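# Refit the band around the carton, corner guard and square

## Task

Return the band to its place so that it loops around the carton together with the corner guard and the square. At the end the corner guard must sit in its proper position and the carton must rest flat and level.

## Robot and tools

Robot: two arms, left_arm and right_arm, mounted on opposite sides of the table. Each has a two-finger parallel gripper. left_arm's base is on the +y side, at (-0.022, +0.454, +0.138) m with quat_wxyz (+0.705, 0, 0, -0.709). right_arm's base is at (-0.039, -0.460, +0.055) m with quat_wxyz (+0.706, 0, 0, +0.708). The arm names do not match the left and right sides of the images.

Frames: in the scene frame the origin is the table centre, +z is up and the table top is at z = +0.020 m. Fixed cameras and the table use the scene frame. Each arm reports its hand pose, velocities, targets and wrist-camera pose in its own base frame. Motion offsets are taken along the axes of that arm's current Hand target. The fingers point along the gripper's +x and close along its y. end_effector_position is the midpoint between the fingers, about 3 to 4 cm behind the tips. Only the last 1.5 cm of each finger's inner face is flat.

execute_actions(actions, cameras): actions is a list of actions. Each action is a table of up to 15 rows, one row per 1/30 s step; if it has fewer rows, the last row is held until 15 steps have run. Every row has 14 numbers in [-1, 1], always for both arms: dx, dy, dz, rx, ry, rz, opening for left_arm, then the same seven for right_arm. The first six are an offset from that arm's Hand target as it was when the action began, not a pose, and not counted from the previous row. 1.0 means 0.6 m for dx, dy and dz, or 180 degrees for rx, ry and rz, which together form one rotation vector. Sending the same offset again moves the arm further. Six zeros re-command the current Hand target. The opening is absolute: +1 is fully open (0.080 m) and -1 is fully closed. Empty fingers touch at about -0.78. A full close takes at least about 0.6 s. cameras lists camera names, ["all"] or []. If it is omitted, an empty actions list returns all images and any other call returns none.

move(target, speed, blend, opening_speed, grip_force, blocking, cameras): target is one 14-number row, laid out as above, or a list of up to 15 rows. Every row is an offset from the same starting Hand targets, not from the row before it. Each gripper travels in a straight line. speed is the top speed in m/s, from 0.002 to 4.3 (default 0.25), and rotation is capped at twice that value in rad/s. You can give one speed or one per target. blend, in m, rounds off the corners at intermediate targets; 0 stops at each one. opening_speed, 0.2 or more per second on the -1 to +1 scale, makes the fingers change gradually. grip_force is the force limit per pad in N, from 8 to 34; give one value or one per arm, and it stays set until changed. blocking=false returns after about 0.5 s while the move keeps running. A move runs for at most 10 s. The paths ignore obstacles and the other arm. Faster moves drift further from the path and strike harder. The result ends with a move: line, for example done, off_target, moving, held, blocked or fault, plus limits such as paced (the pose was clipped) or held (steps were withheld). done means at rest within 8 mm and 2 degrees of the target.

wait(seconds): 0 to 10 s, with each arm holding its last command. stop(): brakes a running move. zoom_image(camera, region): camera is one of cam_high, cam_low, cam_left_wrist or cam_right_wrist, and region is [x0, y0, x1, y1] in pixels of that camera's newest image, no larger than 504 by 504. cam_high and cam_low are 504x504; the wrist cameras are 672x504. read_manual(section) returns only licence text. finished_scene(scene) takes the current scene's number and ends that scene for good.

Results: each arm's end_effector_position (m), quat_wxyz and velocities, all in its base frame. Hand target is the last commanded pose after clipping; the next offsets start from it. grip_measured is the finger opening on the command scale, with a constant error of about ±2 mm, and it reads narrower than a firmly squeezed part. Joint positions ends with the opening in metres. Joint torques and External joint torques follow joint order; a push toward larger joint values lowers the external reading. Tool commands shows what each gripper is currently being told. Some results also include step readings and Motor temperatures.

Behaviour: each step, the commanded orientation is limited to within 32 degrees of the measured one. Grippers often stop short or sag and tilt, especially at long reach. Waiting does not close that gap; send the command again or add the missing offset, and check the pose after each move. To grip, command an opening about 0.08 below the grip_measured value at first contact. To leave a gripper unchanged, repeat its current opening, because 0 is also a command.

Avoid: knocking anything off the table, dropping parts, releasing a part while it is still moving, and slamming or pushing hard against fixed or heavy objects. Keep the arms from touching or squeezing each other, and do not strain either wrist camera's cable. Load limits in N m are: waist 17.2, shoulder 21.3, elbow 21.3, wrist pitch 5.61, wrist yaw 5.59, wrist roll 5.24. Reaching one causes a 10 s torque fault, and a held weight counts toward it. Large jumps in a single step can cause an over-speed fault. Holding loads or straining at long reach heats the motors: a MOTOR HOT line appears at 50 °C, and at 95 °C the arm is stopped. Do not route a path close to an arm's own base. A loose object may occasionally be nudged by an outside push.

Each tool is called as name(argument=value, ...) on one line, values as JSON.

## Session

execute_actions(actions=[])

Scene clock: 0.00 s.
left_arm: end_effector_position=(+0.2227, +0.2478, +0.1226) grip_measured=+1.000 end_effector_quat_wxyz=(+0.983, -0.098, +0.121, +0.096) | right_arm: end_effector_position=(+0.2466, +0.0749, +0.3098) grip_measured=+1.000 end_effector_quat_wxyz=(+0.703, -0.380, +0.177, +0.575)
Joint positions: left_arm=[1.229 1.47 0.474 0.501 1.001 0.249 0.08] | right_arm=[-0.128 1.361 1.601 -1.543 -0.78 -1.671 0.08]
Joint velocities: within noise
Joint torques (N m): no reading
External joint torques (N m): no reading
Motor temperatures (°C): left_arm=[25 27 28 26 28 27] | right_arm=[26 29 26 27 30 30]
Heat: left arm: hottest elbow 28 °C (+0.0 °C/min); right arm: hottest wrist yaw 30 °C (+0.0 °C/min).
Hand target: left_arm +0.2230, +0.2486, +0.1250; +0.984, -0.094, +0.119, +0.096 | right_arm +0.2463, +0.0751, +0.3109; +0.703, -0.381, +0.175, +0.574
Tool commands: left_gripper/opening=+1.0 right_gripper/opening=+1.0

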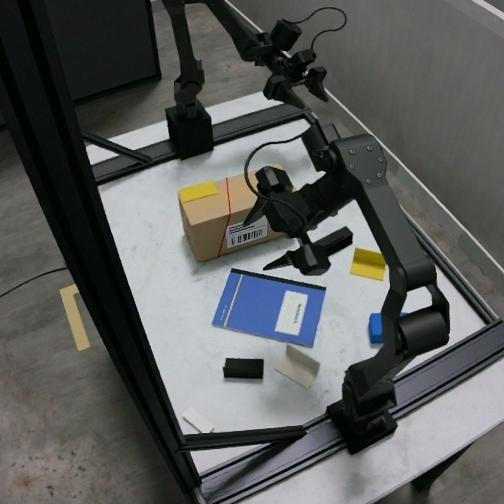

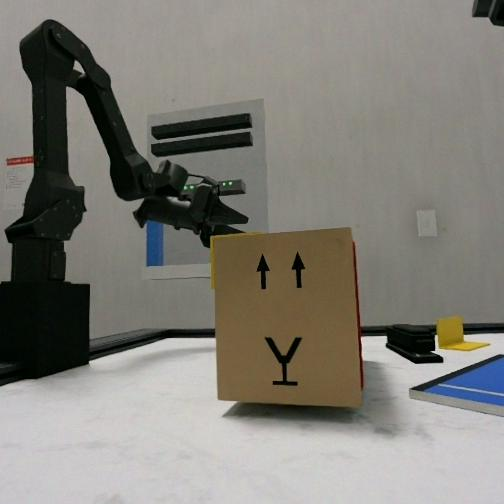

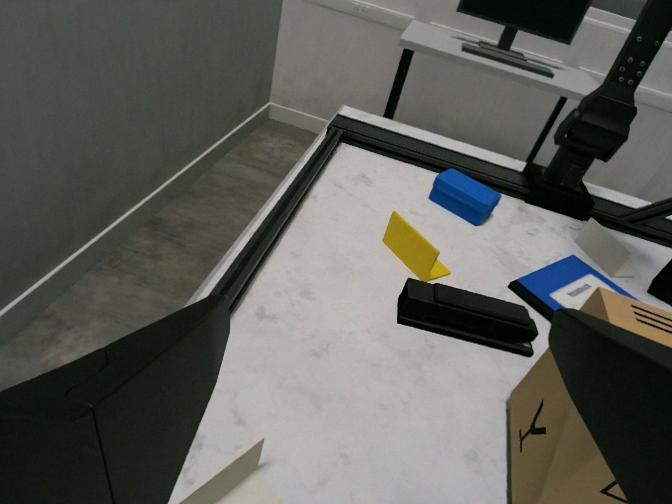

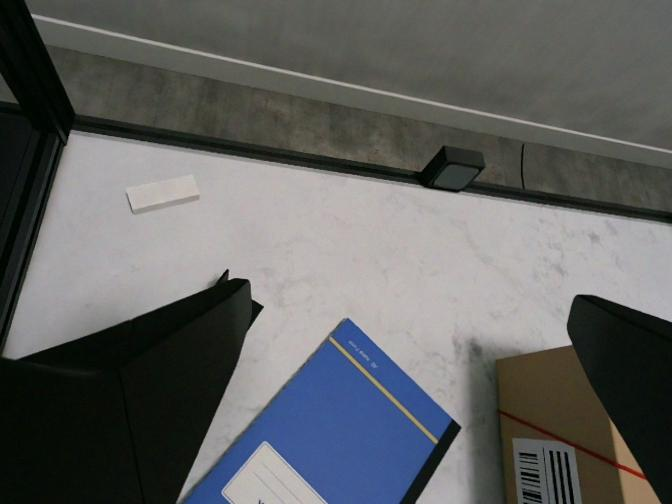

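zoom_image(camera="cam_high", region=[150, 130, 350, 290])

zoom_image(camera="cam_low", region=[190, 200, 504, 420])

zoom_image(camera="cam_right_wrist", region=[440, 300, 672, 504])

zoom_image(camera="cam_high", region=[170, 220, 450, 450])

Scaled by 2.520.

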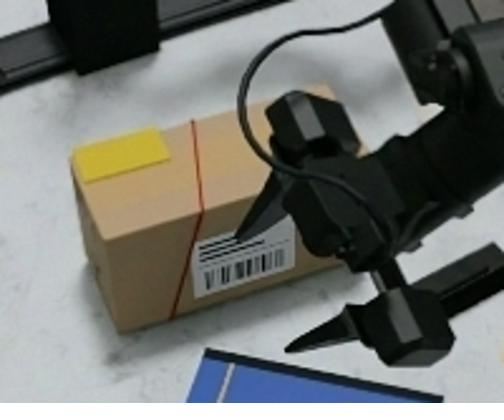

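Scaled by 1.605.

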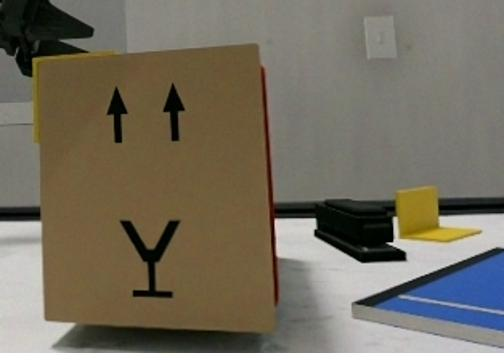

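Scaled by 2.172.

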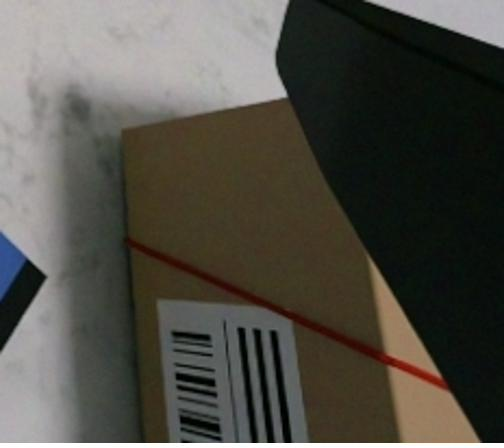

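Scaled by 1.800.

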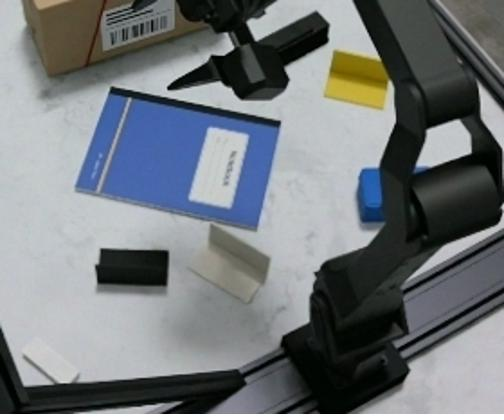

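move(target=[-0.258,-0.422,0.166,0.078,0.145,-0.037,1,0.021,0.128,-0.197,0.303,-0.08,-0.38,1], cameras=["all"])

Scene clock: 6.03 s.
left_arm: end_effector_position=(+0.1501, -0.0005, +0.2958) grip_measured=+1.000 end_effector_quat_wxyz=(+0.938, +0.000, +0.347, +0.000) | right_arm: end_effector_position=(+0.2003, +0.0002, +0.2024) grip_measured=+1.000 end_effector_quat_wxyz=(+0.996, -0.002, +0.086, +0.000)
Joint positions: left_arm=[-0.011 0.629 1.177 -1.256 -0.008 -0.007 0.08] | right_arm=[0.005 0.107 0.31 -0.375 0.005 -0.004 0.08]
Joint torques (N m): left_arm=[-0.29 1.08 6.51 1.79 -0.13 -0.1] | right_arm=[0.18 0.14 5.98 1.58 0.13 0.29]
External joint torques (N m): left_arm=[-0.28 0.17 1.53 0.35 -0.13 -0.1] | right_arm=[0.19 -0.88 -0.33 -0.09 0.13 0.28]
Heat: left arm: hottest elbow 29 °C (+9.9 °C/min); right arm: hottest wrist yaw 30 °C (+0.0 °C/min).
Hand target: left_arm +0.1503, -0.0005, +0.3002; +0.940, +0.000, +0.342, +0.001 | right_arm +0.2003, +0.0004, +0.1999; +0.996, +0.000, +0.087, +0.000
Off the commanded pose: left_arm 0.004 m, 1 deg | right_arm 0.002 m, 0 deg.
move: done

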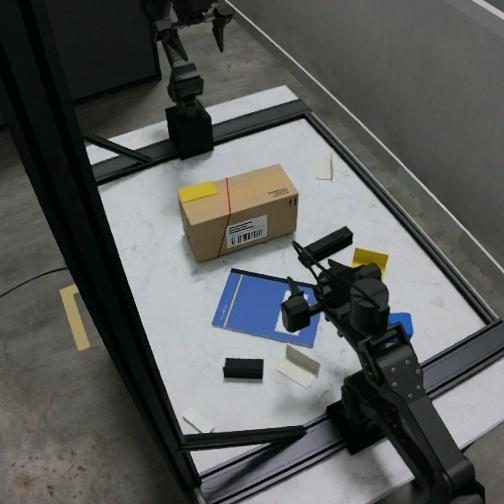

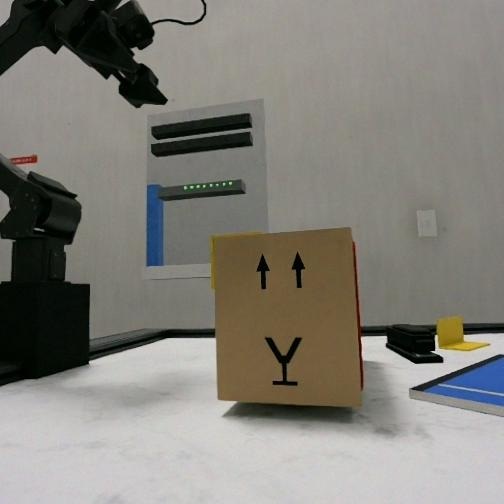

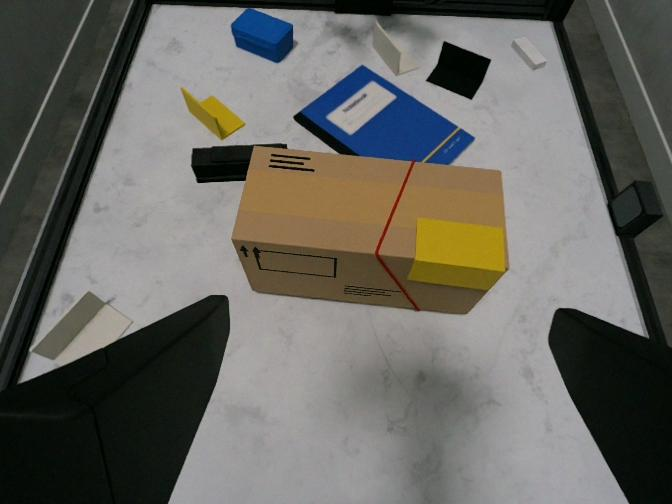

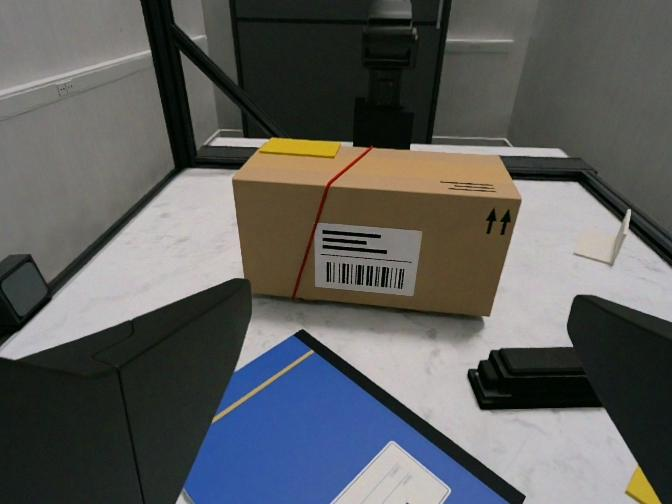

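zoom_image(camera="cam_left_wrist", region=[220, 130, 530, 330])

zoom_image(camera="cam_right_wrist", region=[220, 120, 540, 330])

zoom_image(camera="cam_left_wrist", region=[340, 150, 530, 330])

Scaled by 1.626.

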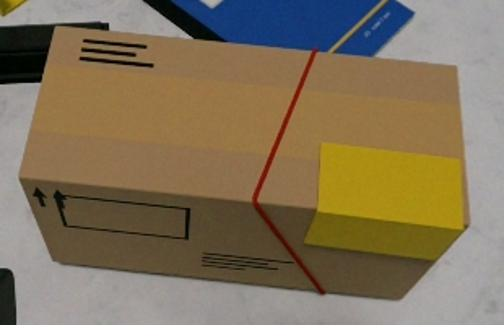

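Scaled by 1.575.

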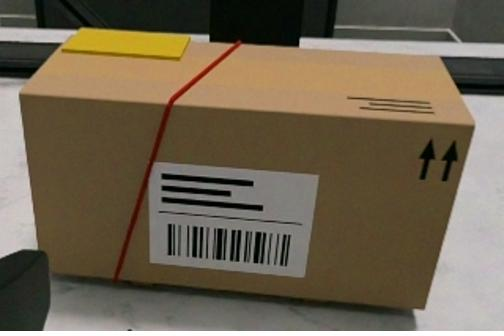

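Scaled by 2.653.

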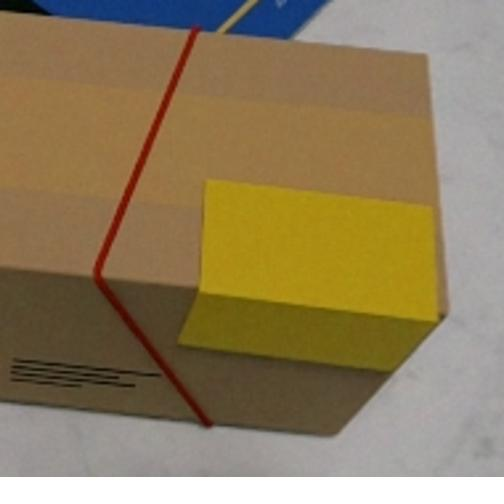

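move(target=[0.3975,-0.0225,-0.1366,0,0.0278,0,0,0,0,0,0,0,0,1], cameras=["all"])

zoom_image(camera="cam_left_wrist", region=[150, 150, 520, 400])

zoom_image(camera="cam_high", region=[150, 130, 350, 290])

Scene clock: 10.77 s.
left_arm: end_effector_position=(+0.2808, -0.0138, +0.0865) grip_measured=+0.003 end_effector_quat_wxyz=(+0.925, +0.000, +0.380, +0.000) | right_arm: end_effector_position=(+0.2003, +0.0001, +0.2024) grip_measured=+1.000 end_effector_quat_wxyz=(+0.996, -0.002, +0.086, +0.000)
Joint positions: left_arm=[-0.078 1.067 0.442 -0.157 -0.055 -0.055 0.035] | right_arm=[0.005 0.107 0.31 -0.375 0.005 -0.004 0.08]
Joint torques (N m): left_arm=[-0.18 -2.17 5.49 2.05 -0.15 -0.09] | right_arm=[0.25 0.14 5.85 1.59 0.09 0.28]
External joint torques (N m): left_arm=[-0.18 0.43 -0.62 0.68 -0.12 -0.09] | right_arm=[0.23 -0.85 -0.53 -0.1 0.09 0.28]
Heat: left arm: hottest elbow 29 °C (+5.6 °C/min); right arm: hottest wrist pitch 30 °C (+16.7 °C/min).
Hand target: left_arm +0.2803, -0.0138, +0.0840; +0.924, +0.000, +0.383, +0.001 | right_arm +0.2003, +0.0003, +0.1999; +0.996, +0.000, +0.087, +0.000
Off the commanded pose: left_arm 0.002 m, 0 deg | right_arm 0.003 m, 0 deg.
move: done

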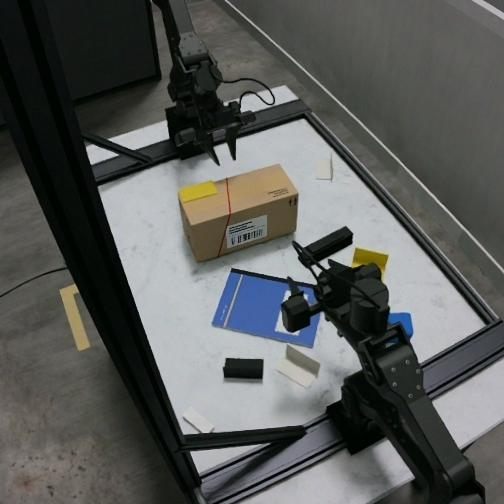

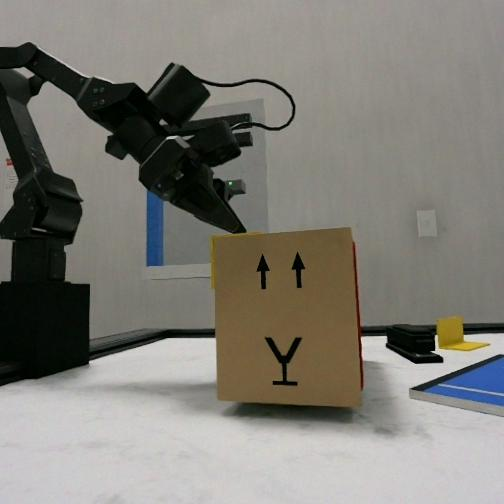

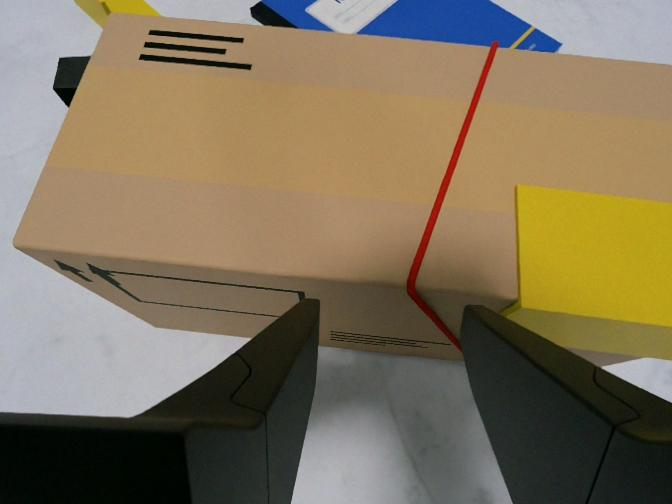

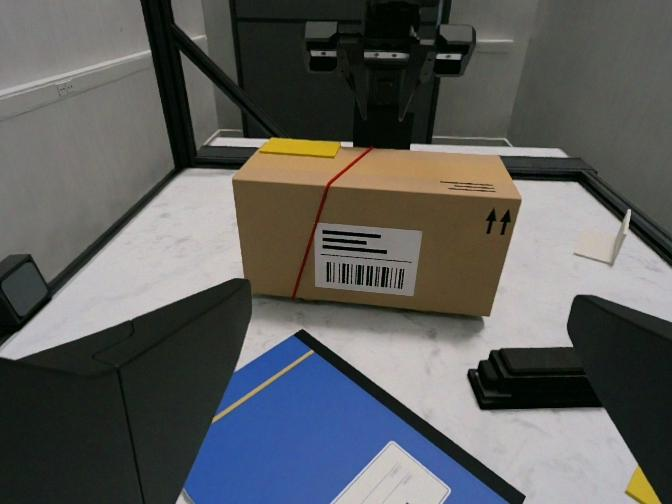

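Scaled by 1.362.

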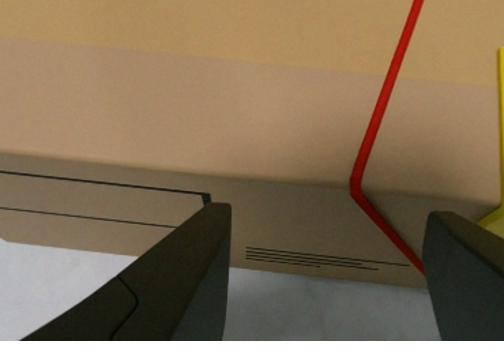

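Scaled by 2.520.

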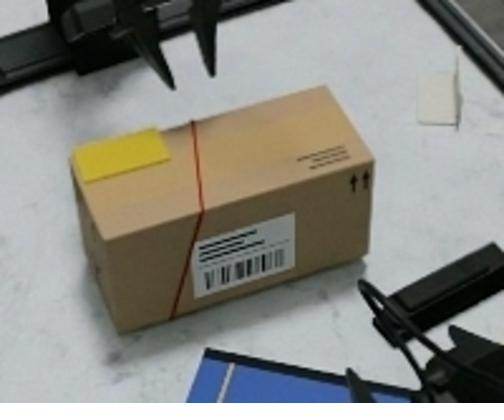

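move(target=[0.03,-0.0133,-0.016,0,0,0,-0.2,0,0,0,0,0,0,1], speed=0.1, cameras=["cam_left_wrist","cam_low","cam_right_wrist"])

zoom_image(camera="cam_left_wrist", region=[300, 180, 520, 345])

zoom_image(camera="cam_low", region=[150, 150, 350, 300])

zoom_image(camera="cam_right_wrist", region=[280, 80, 480, 230])

Scene clock: 12.67 s.
left_arm: end_effector_position=(+0.2877, -0.0217, +0.0680) grip_measured=-0.197 end_effector_quat_wxyz=(+0.925, +0.000, +0.379, +0.000) | right_arm: end_effector_position=(+0.2003, +0.0001, +0.2024) grip_measured=+1.000 end_effector_quat_wxyz=(+0.996, -0.002, +0.086, +0.000)
Joint positions: left_arm=[-0.119 1.158 0.403 -0.026 -0.084 -0.084 0.026] | right_arm=[0.005 0.107 0.31 -0.375 0.005 -0.004 0.08]
Joint torques (N m): left_arm=[-0.25 -2.48 4.87 2.04 -0.16 -0.11] | right_arm=[0.29 0.14 5.69 1.53 0.08 0.3]
External joint torques (N m): left_arm=[-0.24 0.46 -0.98 0.66 -0.13 -0.12] | right_arm=[0.29 -0.85 -0.64 -0.14 0.08 0.3]
Heat: left arm: hottest elbow 30 °C (+9.5 °C/min); right arm: hottest wrist pitch 30 °C (+14.2 °C/min).
Hand target: left_arm +0.2863, -0.0218, +0.0644; +0.924, +0.000, +0.383, +0.001 | right_arm +0.2003, +0.0003, +0.1999; +0.996, +0.000, +0.087, +0.000
Off the commanded pose: left_arm 0.004 m, 0 deg | right_arm 0.003 m, 0 deg.
move: done
Images, in order (width x height): cam_low 504x504, cam_left_wrist 672x504, cam_right_wrist 672x504.

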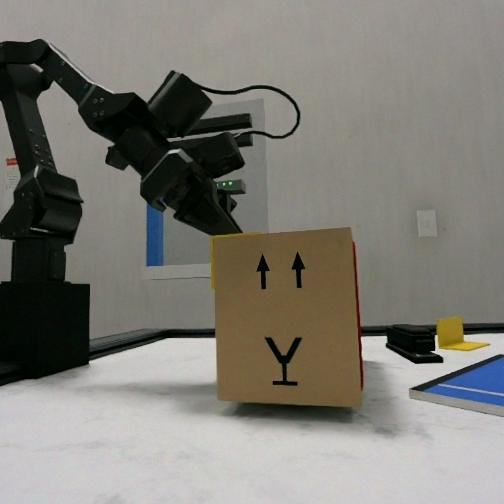

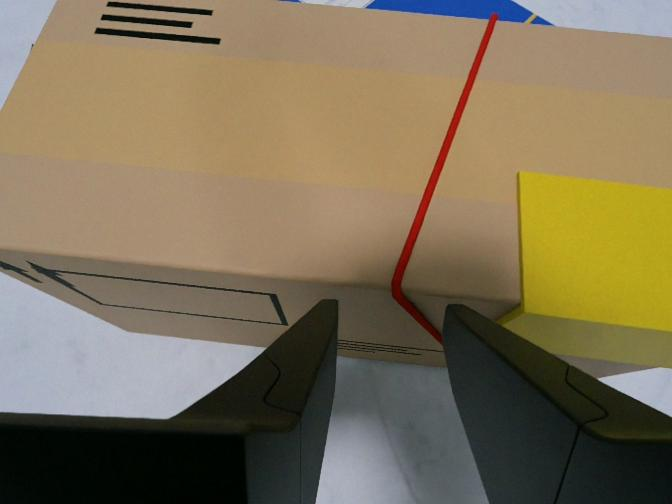

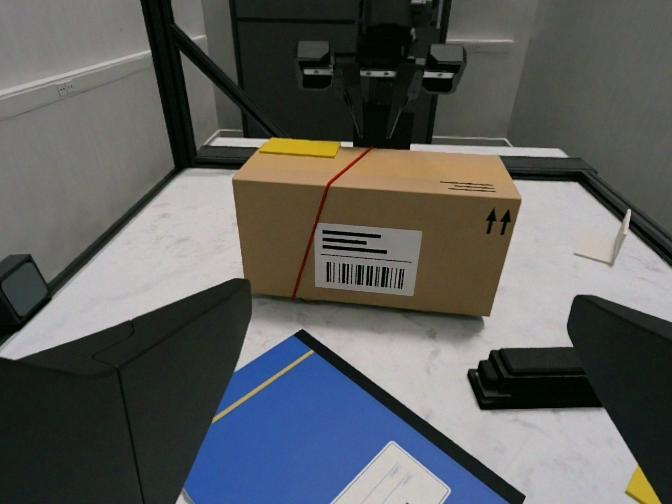

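Scaled by 2.291.

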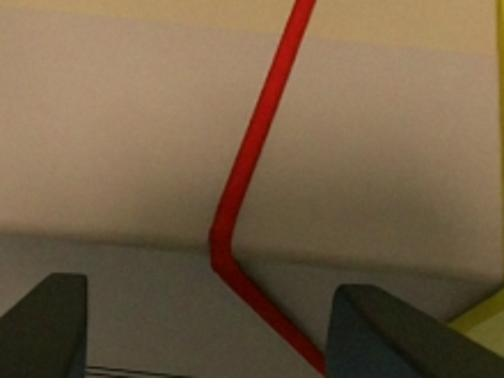

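Scaled by 2.520.

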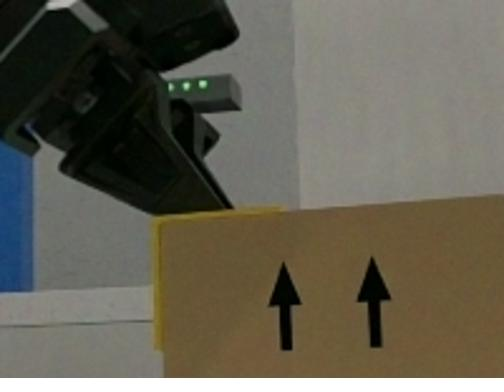

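Scaled by 2.520.

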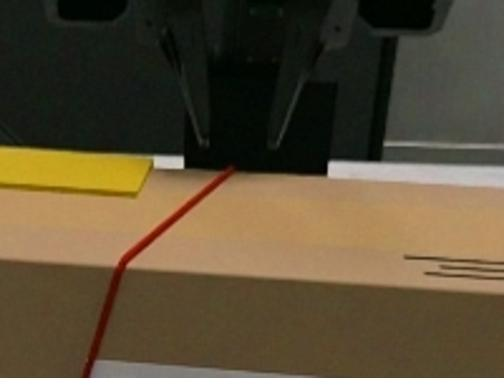

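move(target=[0.02,-0.003,0,0,0,-0.014,-0.35,0,0,0,0,0,0,1], speed=0.1, cameras=["cam_left_wrist","cam_right_wrist","cam_low"])

zoom_image(camera="cam_left_wrist", region=[300, 180, 520, 345])

zoom_image(camera="cam_low", region=[150, 150, 350, 300])

zoom_image(camera="cam_right_wrist", region=[280, 80, 480, 230])

Scene clock: 14.03 s.
left_arm: end_effector_position=(+0.2964, -0.0242, +0.0597) grip_measured=-0.347 end_effector_quat_wxyz=(+0.925, -0.010, +0.379, -0.020) | right_arm: end_effector_position=(+0.2003, +0.0001, +0.2024) grip_measured=+1.000 end_effector_quat_wxyz=(+0.996, -0.002, +0.086, +0.000)
Joint positions: left_arm=[-0.093 1.23 0.402 0.052 -0.023 -0.068 0.019] | right_arm=[0.005 0.107 0.31 -0.375 0.005 -0.004 0.08]
Joint torques (N m): left_arm=[0.25 -2.69 4.69 2.04 0.04 0.12] | right_arm=[0.3 0.01 6.01 1.56 0.09 0.28]
External joint torques (N m): left_arm=[0.24 0.53 -0.96 0.66 0.06 0.12] | right_arm=[0.3 -1 -0.28 -0.09 0.08 0.28]
Heat: left arm: hottest elbow 30 °C (+8.6 °C/min); right arm: hottest wrist pitch 31 °C (+17.1 °C/min).
Hand target: left_arm +0.2948, -0.0236, +0.0561; +0.924, -0.009, +0.383, -0.020 | right_arm +0.2003, +0.0003, +0.1999; +0.996, +0.000, +0.087, +0.000
Off the commanded pose: left_arm 0.004 m, 1 deg | right_arm 0.003 m, 0 deg.
move: done
Images, in order (width x height): cam_low 504x504, cam_left_wrist 672x504, cam_right_wrist 672x504.

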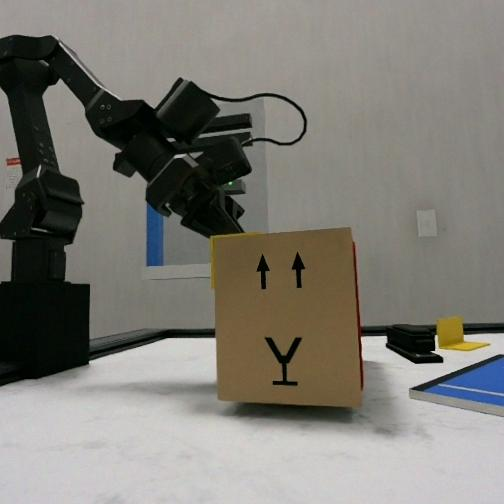

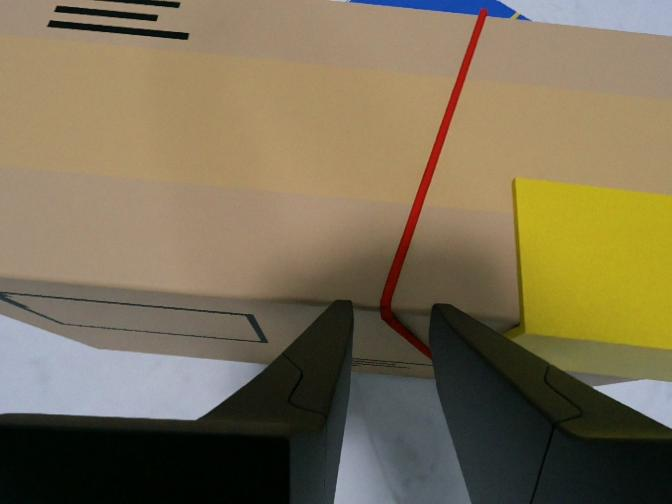

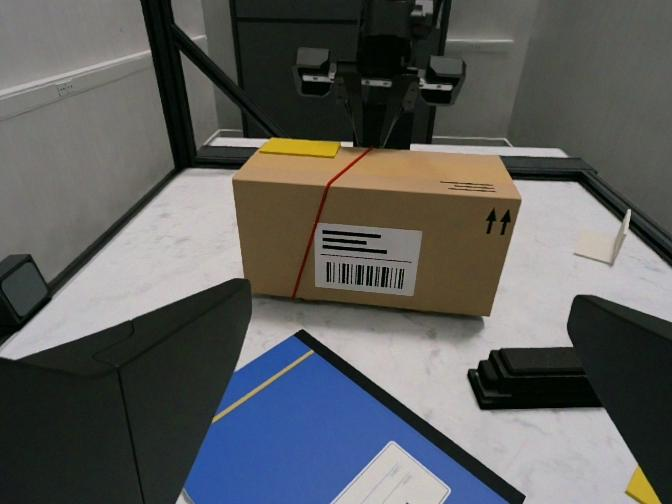

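Scaled by 2.291.

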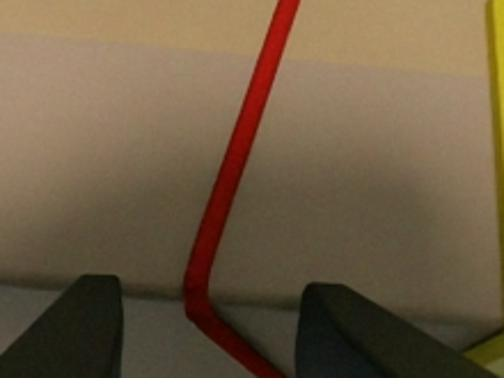

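Scaled by 2.520.

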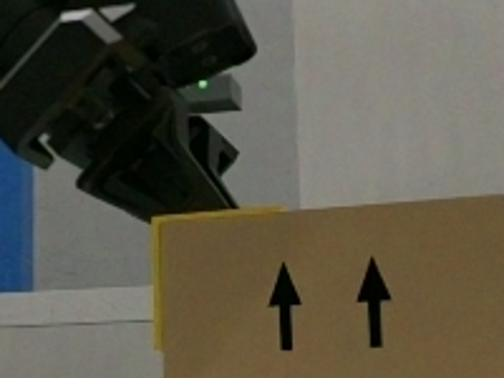

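Scaled by 2.520.

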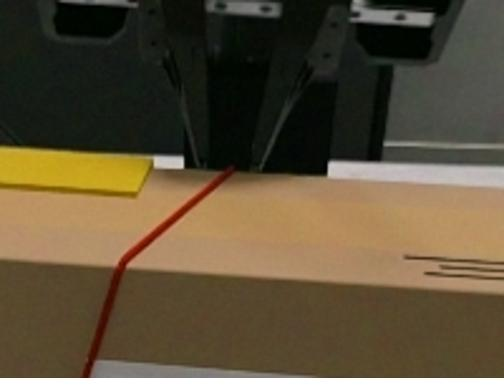

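move(target=[0.013,0.001,-0.003,0,0,0,-0.35,0,0,0,0,0,0,1], speed=0.05, cameras=["cam_left_wrist","cam_right_wrist","cam_low"])

zoom_image(camera="cam_left_wrist", region=[300, 210, 520, 375])

zoom_image(camera="cam_right_wrist", region=[280, 80, 480, 230])

Scene clock: 15.20 s.
left_arm: end_effector_position=(+0.2987, -0.0240, +0.0560) grip_measured=-0.347 end_effector_quat_wxyz=(+0.927, -0.010, +0.375, -0.020) | right_arm: end_effector_position=(+0.2003, +0.0001, +0.2024) grip_measured=+1.000 end_effector_quat_wxyz=(+0.996, -0.002, +0.086, +0.000)
Joint positions: left_arm=[-0.09 1.253 0.392 0.092 -0.02 -0.066 0.019] | right_arm=[0.005 0.107 0.31 -0.375 0.005 -0.004 0.08]
Joint torques (N m): left_arm=[0.29 -0.45 5.16 2.79 0.02 0.13] | right_arm=[0.23 0.18 5.77 1.51 0.1 0.26]
External joint torques (N m): left_arm=[0.29 2.87 -0.47 1.38 0.03 0.13] | right_arm=[0.22 -0.82 -0.58 -0.17 0.1 0.26]
Heat: left arm: hottest elbow 30 °C (+7.9 °C/min); right arm: hottest wrist pitch 31 °C (+15.8 °C/min).
Hand target: left_arm +0.2991, -0.0232, +0.0492; +0.924, -0.009, +0.383, -0.020 | right_arm +0.2003, +0.0003, +0.1999; +0.996, +0.000, +0.087, +0.000
Off the commanded pose: left_arm 0.007 m, 1 deg | right_arm 0.003 m, 0 deg.
move: done
Images, in order (width x height): cam_low 504x504, cam_left_wrist 672x504, cam_right_wrist 672x504.

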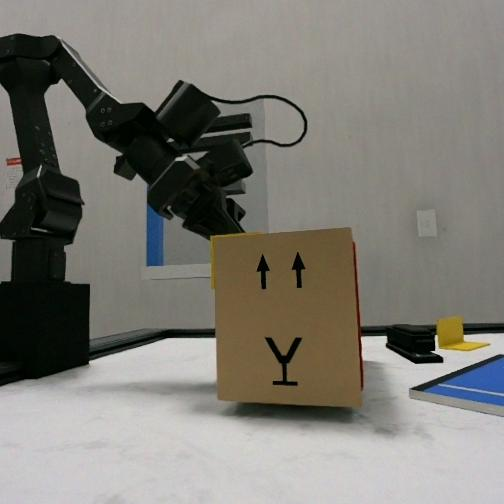

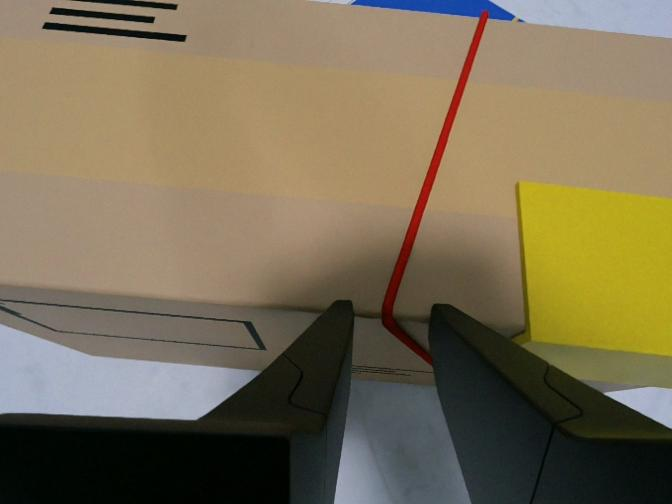

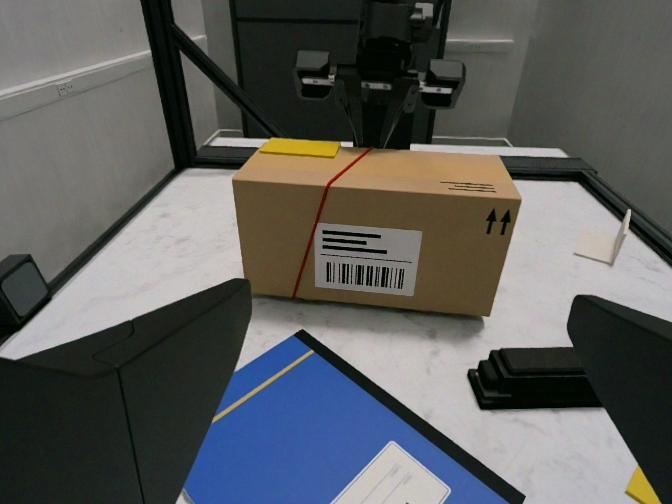

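Scaled by 2.291.

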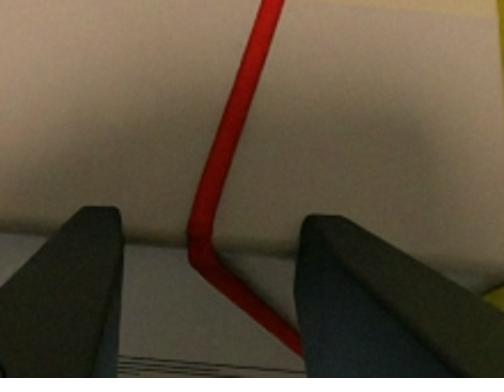

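Scaled by 2.520.

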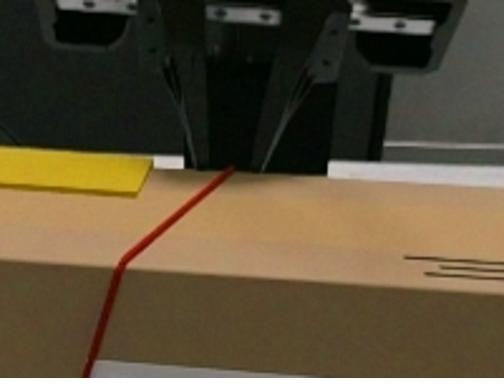

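move(target=[0.0,0,0,0,0,0,-1,0,0,0,0,0,0,1], opening_speed=1.0, cameras=["cam_left_wrist"])

zoom_image(camera="cam_left_wrist", region=[300, 210, 520, 375])

Scene clock: 17.93 s.
left_arm: end_effector_position=(+0.2989, -0.0242, +0.0563) grip_measured=-0.769 end_effector_quat_wxyz=(+0.927, -0.010, +0.374, -0.021) | right_arm: end_effector_position=(+0.2003, +0.0001, +0.2024) grip_measured=+1.000 end_effector_quat_wxyz=(+0.996, -0.002, +0.086, +0.000)
Joint positions: left_arm=[-0.089 1.253 0.392 0.095 -0.017 -0.065 0] | right_arm=[0.005 0.107 0.31 -0.375 0.005 -0.004 0.08]
Joint torques (N m): left_arm=[0.2 -0.46 5.11 2.6 -0.07 0.1] | right_arm=[0.3 0.15 6.01 1.59 0.11 0.25]
External joint torques (N m): left_arm=[0.23 2.86 -0.52 1.19 -0.06 0.09] | right_arm=[0.3 -0.87 -0.3 -0.08 0.11 0.25]
Heat: left arm: hottest elbow 30 °C (+6.7 °C/min); right arm: hottest wrist pitch 31 °C (+13.4 °C/min).
Hand target: left_arm +0.2990, -0.0233, +0.0491; +0.924, -0.009, +0.383, -0.020 | right_arm +0.2003, +0.0003, +0.1999; +0.996, +0.000, +0.087, +0.000
Off the commanded pose: left_arm 0.007 m, 1 deg | right_arm 0.003 m, 0 deg.
move: done
Images, in order (width x height): cam_left_wrist 672x504.

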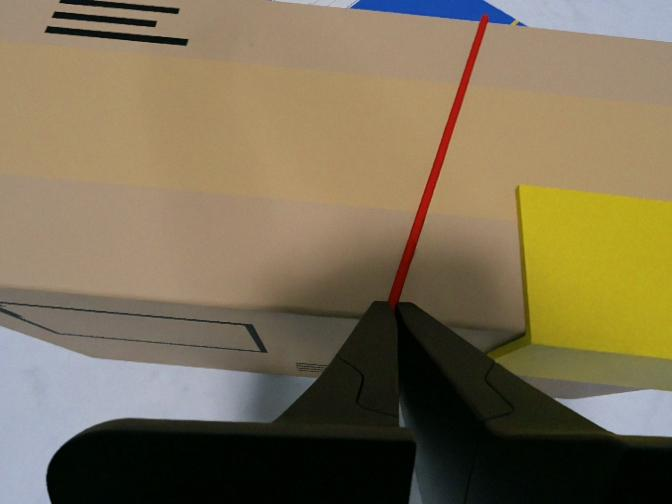

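Scaled by 2.291.

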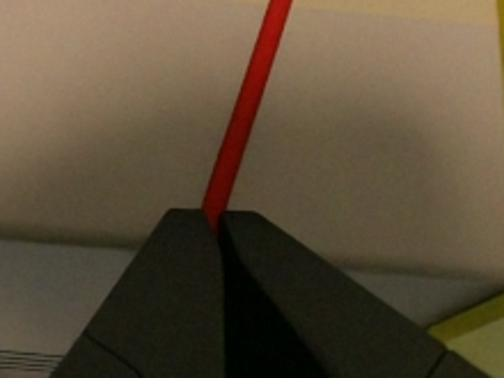

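move(target=[-0.03,0,0.005,0,0,0,-1,0,0,0,0,0,0,1], speed=0.05, cameras=["cam_left_wrist","cam_right_wrist"])

zoom_image(camera="cam_left_wrist", region=[300, 210, 520, 375])

Scene clock: 19.03 s.
left_arm: end_effector_position=(+0.2863, -0.0234, +0.0578) grip_measured=-0.771 end_effector_quat_wxyz=(+0.920, -0.010, +0.392, -0.021) | right_arm: end_effector_position=(+0.2003, +0.0001, +0.2024) grip_measured=+1.000 end_effector_quat_wxyz=(+0.996, -0.002, +0.086, +0.000)
Joint positions: left_arm=[-0.089 1.191 0.392 -0.007 -0.015 -0.065 0] | right_arm=[0.005 0.107 0.31 -0.375 0.005 -0.004 0.08]
Joint torques (N m): left_arm=[0.13 -4.82 6.17 1.6 -0.19 0.07] | right_arm=[0.35 0.07 5.88 1.51 0.12 0.28]
External joint torques (N m): left_arm=[0.14 -1.78 0.39 0.23 -0.18 0.07] | right_arm=[0.35 -0.9 -0.49 -0.17 0.12 0.27]
Motor temperatures (°C): left_arm=[25 28 30 30 28 27] | right_arm=[25 29 29 32 30 30]
Heat: left arm: hottest elbow 30 °C (+6.3 °C/min); right arm: hottest wrist pitch 32 °C (+15.8 °C/min).
Hand target: left_arm +0.2885, -0.0225, +0.0640; +0.924, -0.009, +0.383, -0.020 | right_arm +0.2003, +0.0003, +0.1999; +0.996, +0.000, +0.087, +0.000
Off the commanded pose: left_arm 0.007 m, 1 deg | right_arm 0.003 m, 0 deg.
move: done
Images, in order (width x height): cam_left_wrist 672x504, cam_right_wrist 672x504.

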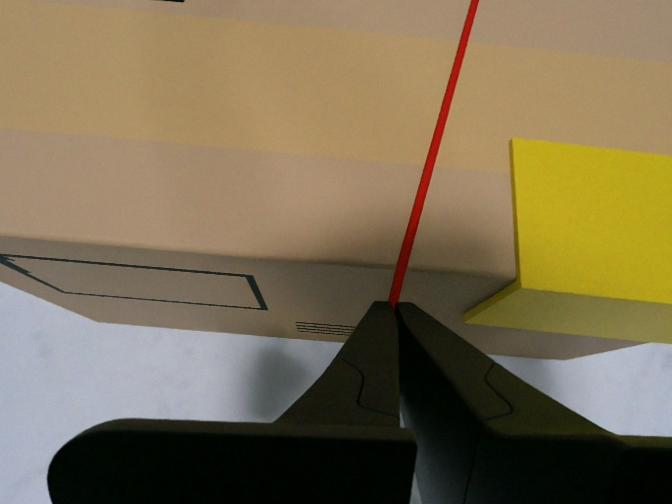

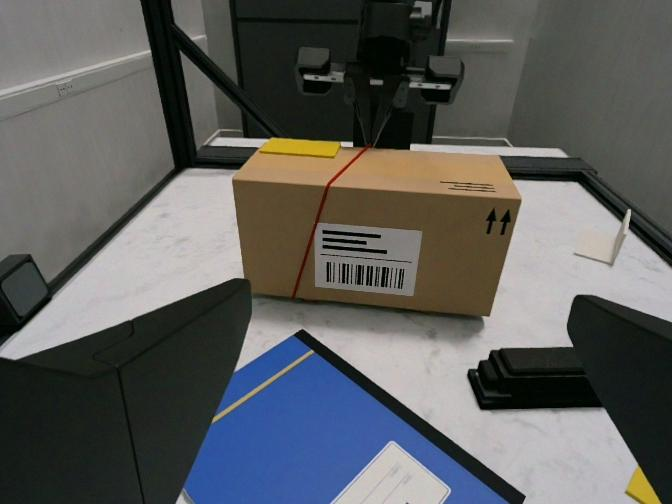

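Scaled by 2.291.

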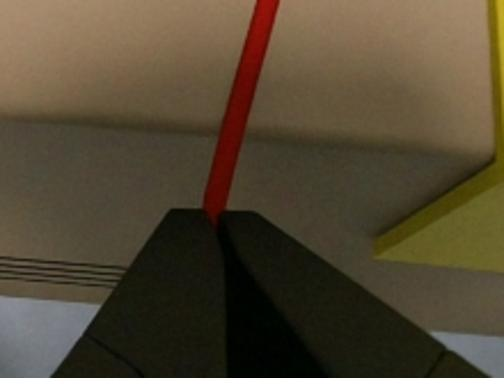

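move(target=[[-0.035,0,0.02,0,0,0,-1,0,0,0,0,0,0,1],[-0.04,-0.13,0.02,0,0,0,-1,0,0,0,0,0,0,1]], speed=0.07, blend=0.01, cameras=["all"])

zoom_image(camera="cam_right_wrist", region=[220, 120, 540, 330])

Scene clock: 21.27 s.
left_arm: end_effector_position=(+0.2729, -0.0953, +0.0839) grip_measured=-0.771 end_effector_quat_wxyz=(+0.920, -0.004, +0.392, -0.017) | right_arm: end_effector_position=(+0.2003, +0.0001, +0.2024) grip_measured=+1.000 end_effector_quat_wxyz=(+0.996, -0.002, +0.086, +0.000)
Joint positions: left_arm=[-0.491 1.169 0.508 -0.195 -0.301 -0.359 0] | right_arm=[0.005 0.107 0.31 -0.375 0.005 -0.004 0.08]
Joint torques (N m): left_arm=[-0.46 -3.19 8.24 1.69 -0.26 -0.12] | right_arm=[0.34 0.19 6.02 1.59 0.1 0.28]
External joint torques (N m): left_arm=[-0.48 -0.07 2.25 0.4 -0.1 -0.13] | right_arm=[0.34 -0.85 -0.29 -0.07 0.1 0.28]
Heat: left arm: hottest elbow 31 °C (+8.5 °C/min); right arm: hottest wrist pitch 32 °C (+14.1 °C/min).
Hand target: left_arm +0.2777, -0.0994, +0.0920; +0.924, -0.009, +0.383, -0.020 | right_arm +0.2003, +0.0003, +0.1999; +0.996, +0.000, +0.087, +0.000
Off the commanded pose: left_arm 0.010 m, 1 deg | right_arm 0.003 m, 0 deg.
move: off_target (left_arm)

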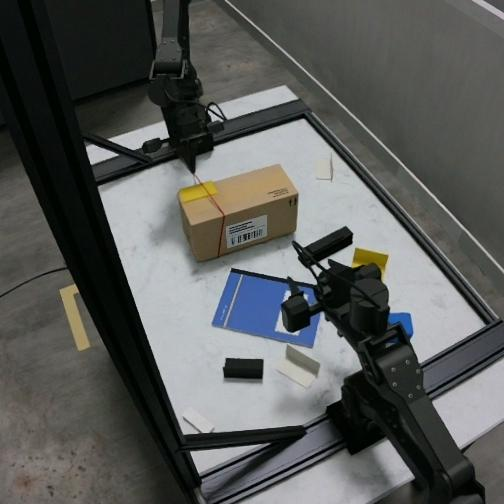

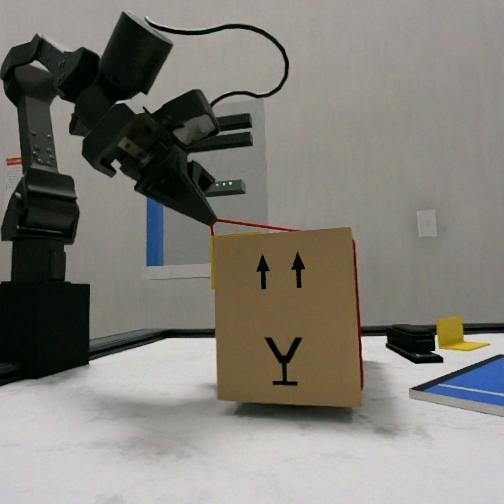

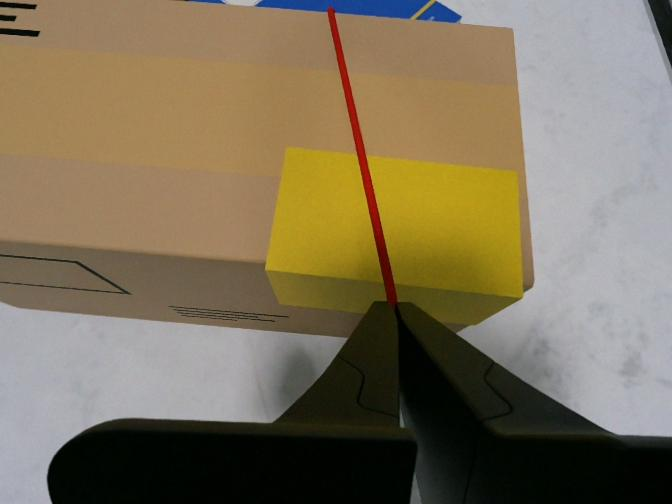

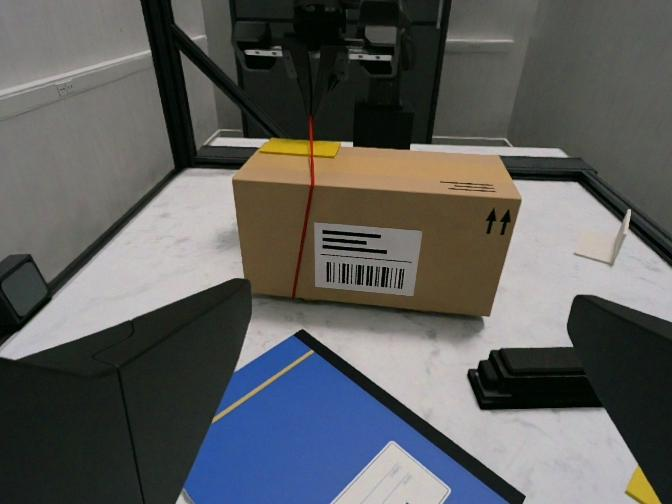

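Scaled by 1.575.

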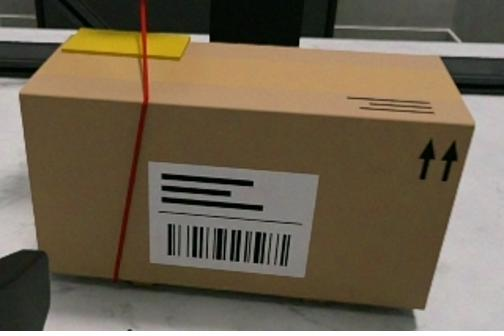

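move(target=[0,-0.13,0.0,0,0,0,-1,0,0,0,0,0,0,1], speed=0.08, cameras=["all"])

zoom_image(camera="cam_right_wrist", region=[220, 120, 540, 330])

Scene clock: 23.07 s.
left_arm: end_effector_position=(+0.2720, -0.1682, +0.0854) grip_measured=-0.772 end_effector_quat_wxyz=(+0.920, +0.000, +0.392, -0.010) | right_arm: end_effector_position=(+0.2003, +0.0001, +0.2024) grip_measured=+1.000 end_effector_quat_wxyz=(+0.996, -0.002, +0.086, +0.000)
Joint positions: left_arm=[-0.779 1.386 0.678 -0.25 -0.493 -0.604 0] | right_arm=[0.005 0.107 0.31 -0.375 0.005 -0.004 0.08]
Joint torques (N m): left_arm=[-1.31 -4.53 8.3 1.71 -0.19 -0.15] | right_arm=[0.25 0.09 5.93 1.54 0.07 0.28]
External joint torques (N m): left_arm=[-1.27 -0.17 2.62 0.58 0.07 -0.15] | right_arm=[0.24 -0.89 -0.41 -0.13 0.07 0.27]
Heat: left arm: hottest elbow 31 °C (+7.8 °C/min); right arm: hottest wrist pitch 32 °C (+13.0 °C/min).
Hand target: left_arm +0.2753, -0.1773, +0.0943; +0.924, -0.009, +0.383, -0.020 | right_arm +0.2003, +0.0003, +0.1999; +0.996, +0.000, +0.087, +0.000
Off the commanded pose: left_arm 0.013 m, 2 deg | right_arm 0.003 m, 0 deg.
move: off_target (left_arm)

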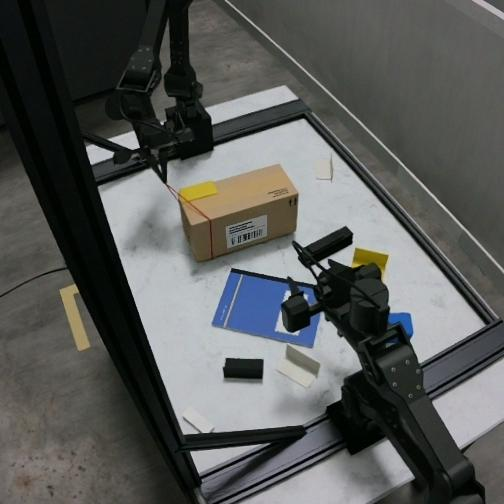

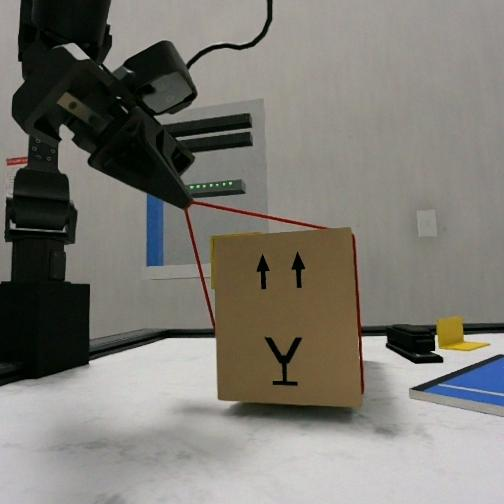

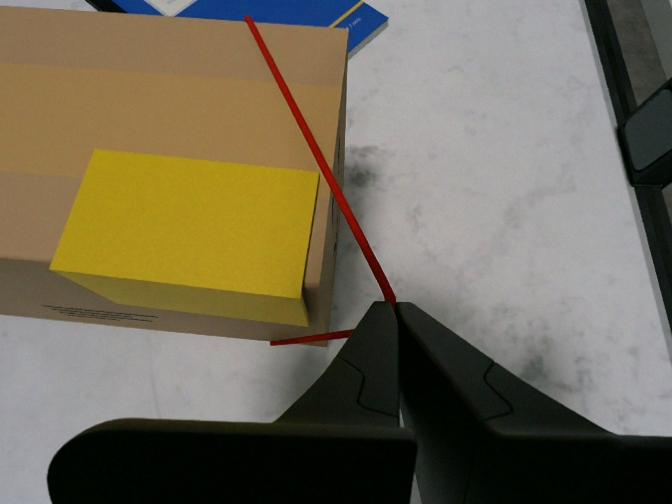

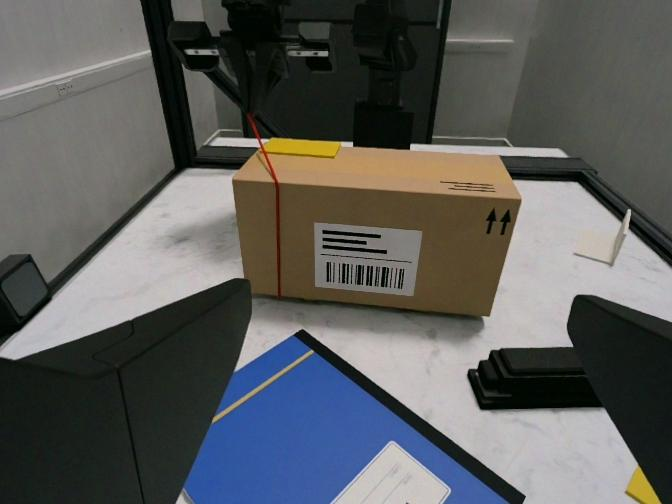

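Scaled by 1.575.

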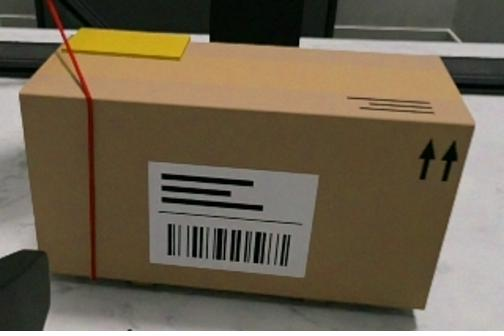

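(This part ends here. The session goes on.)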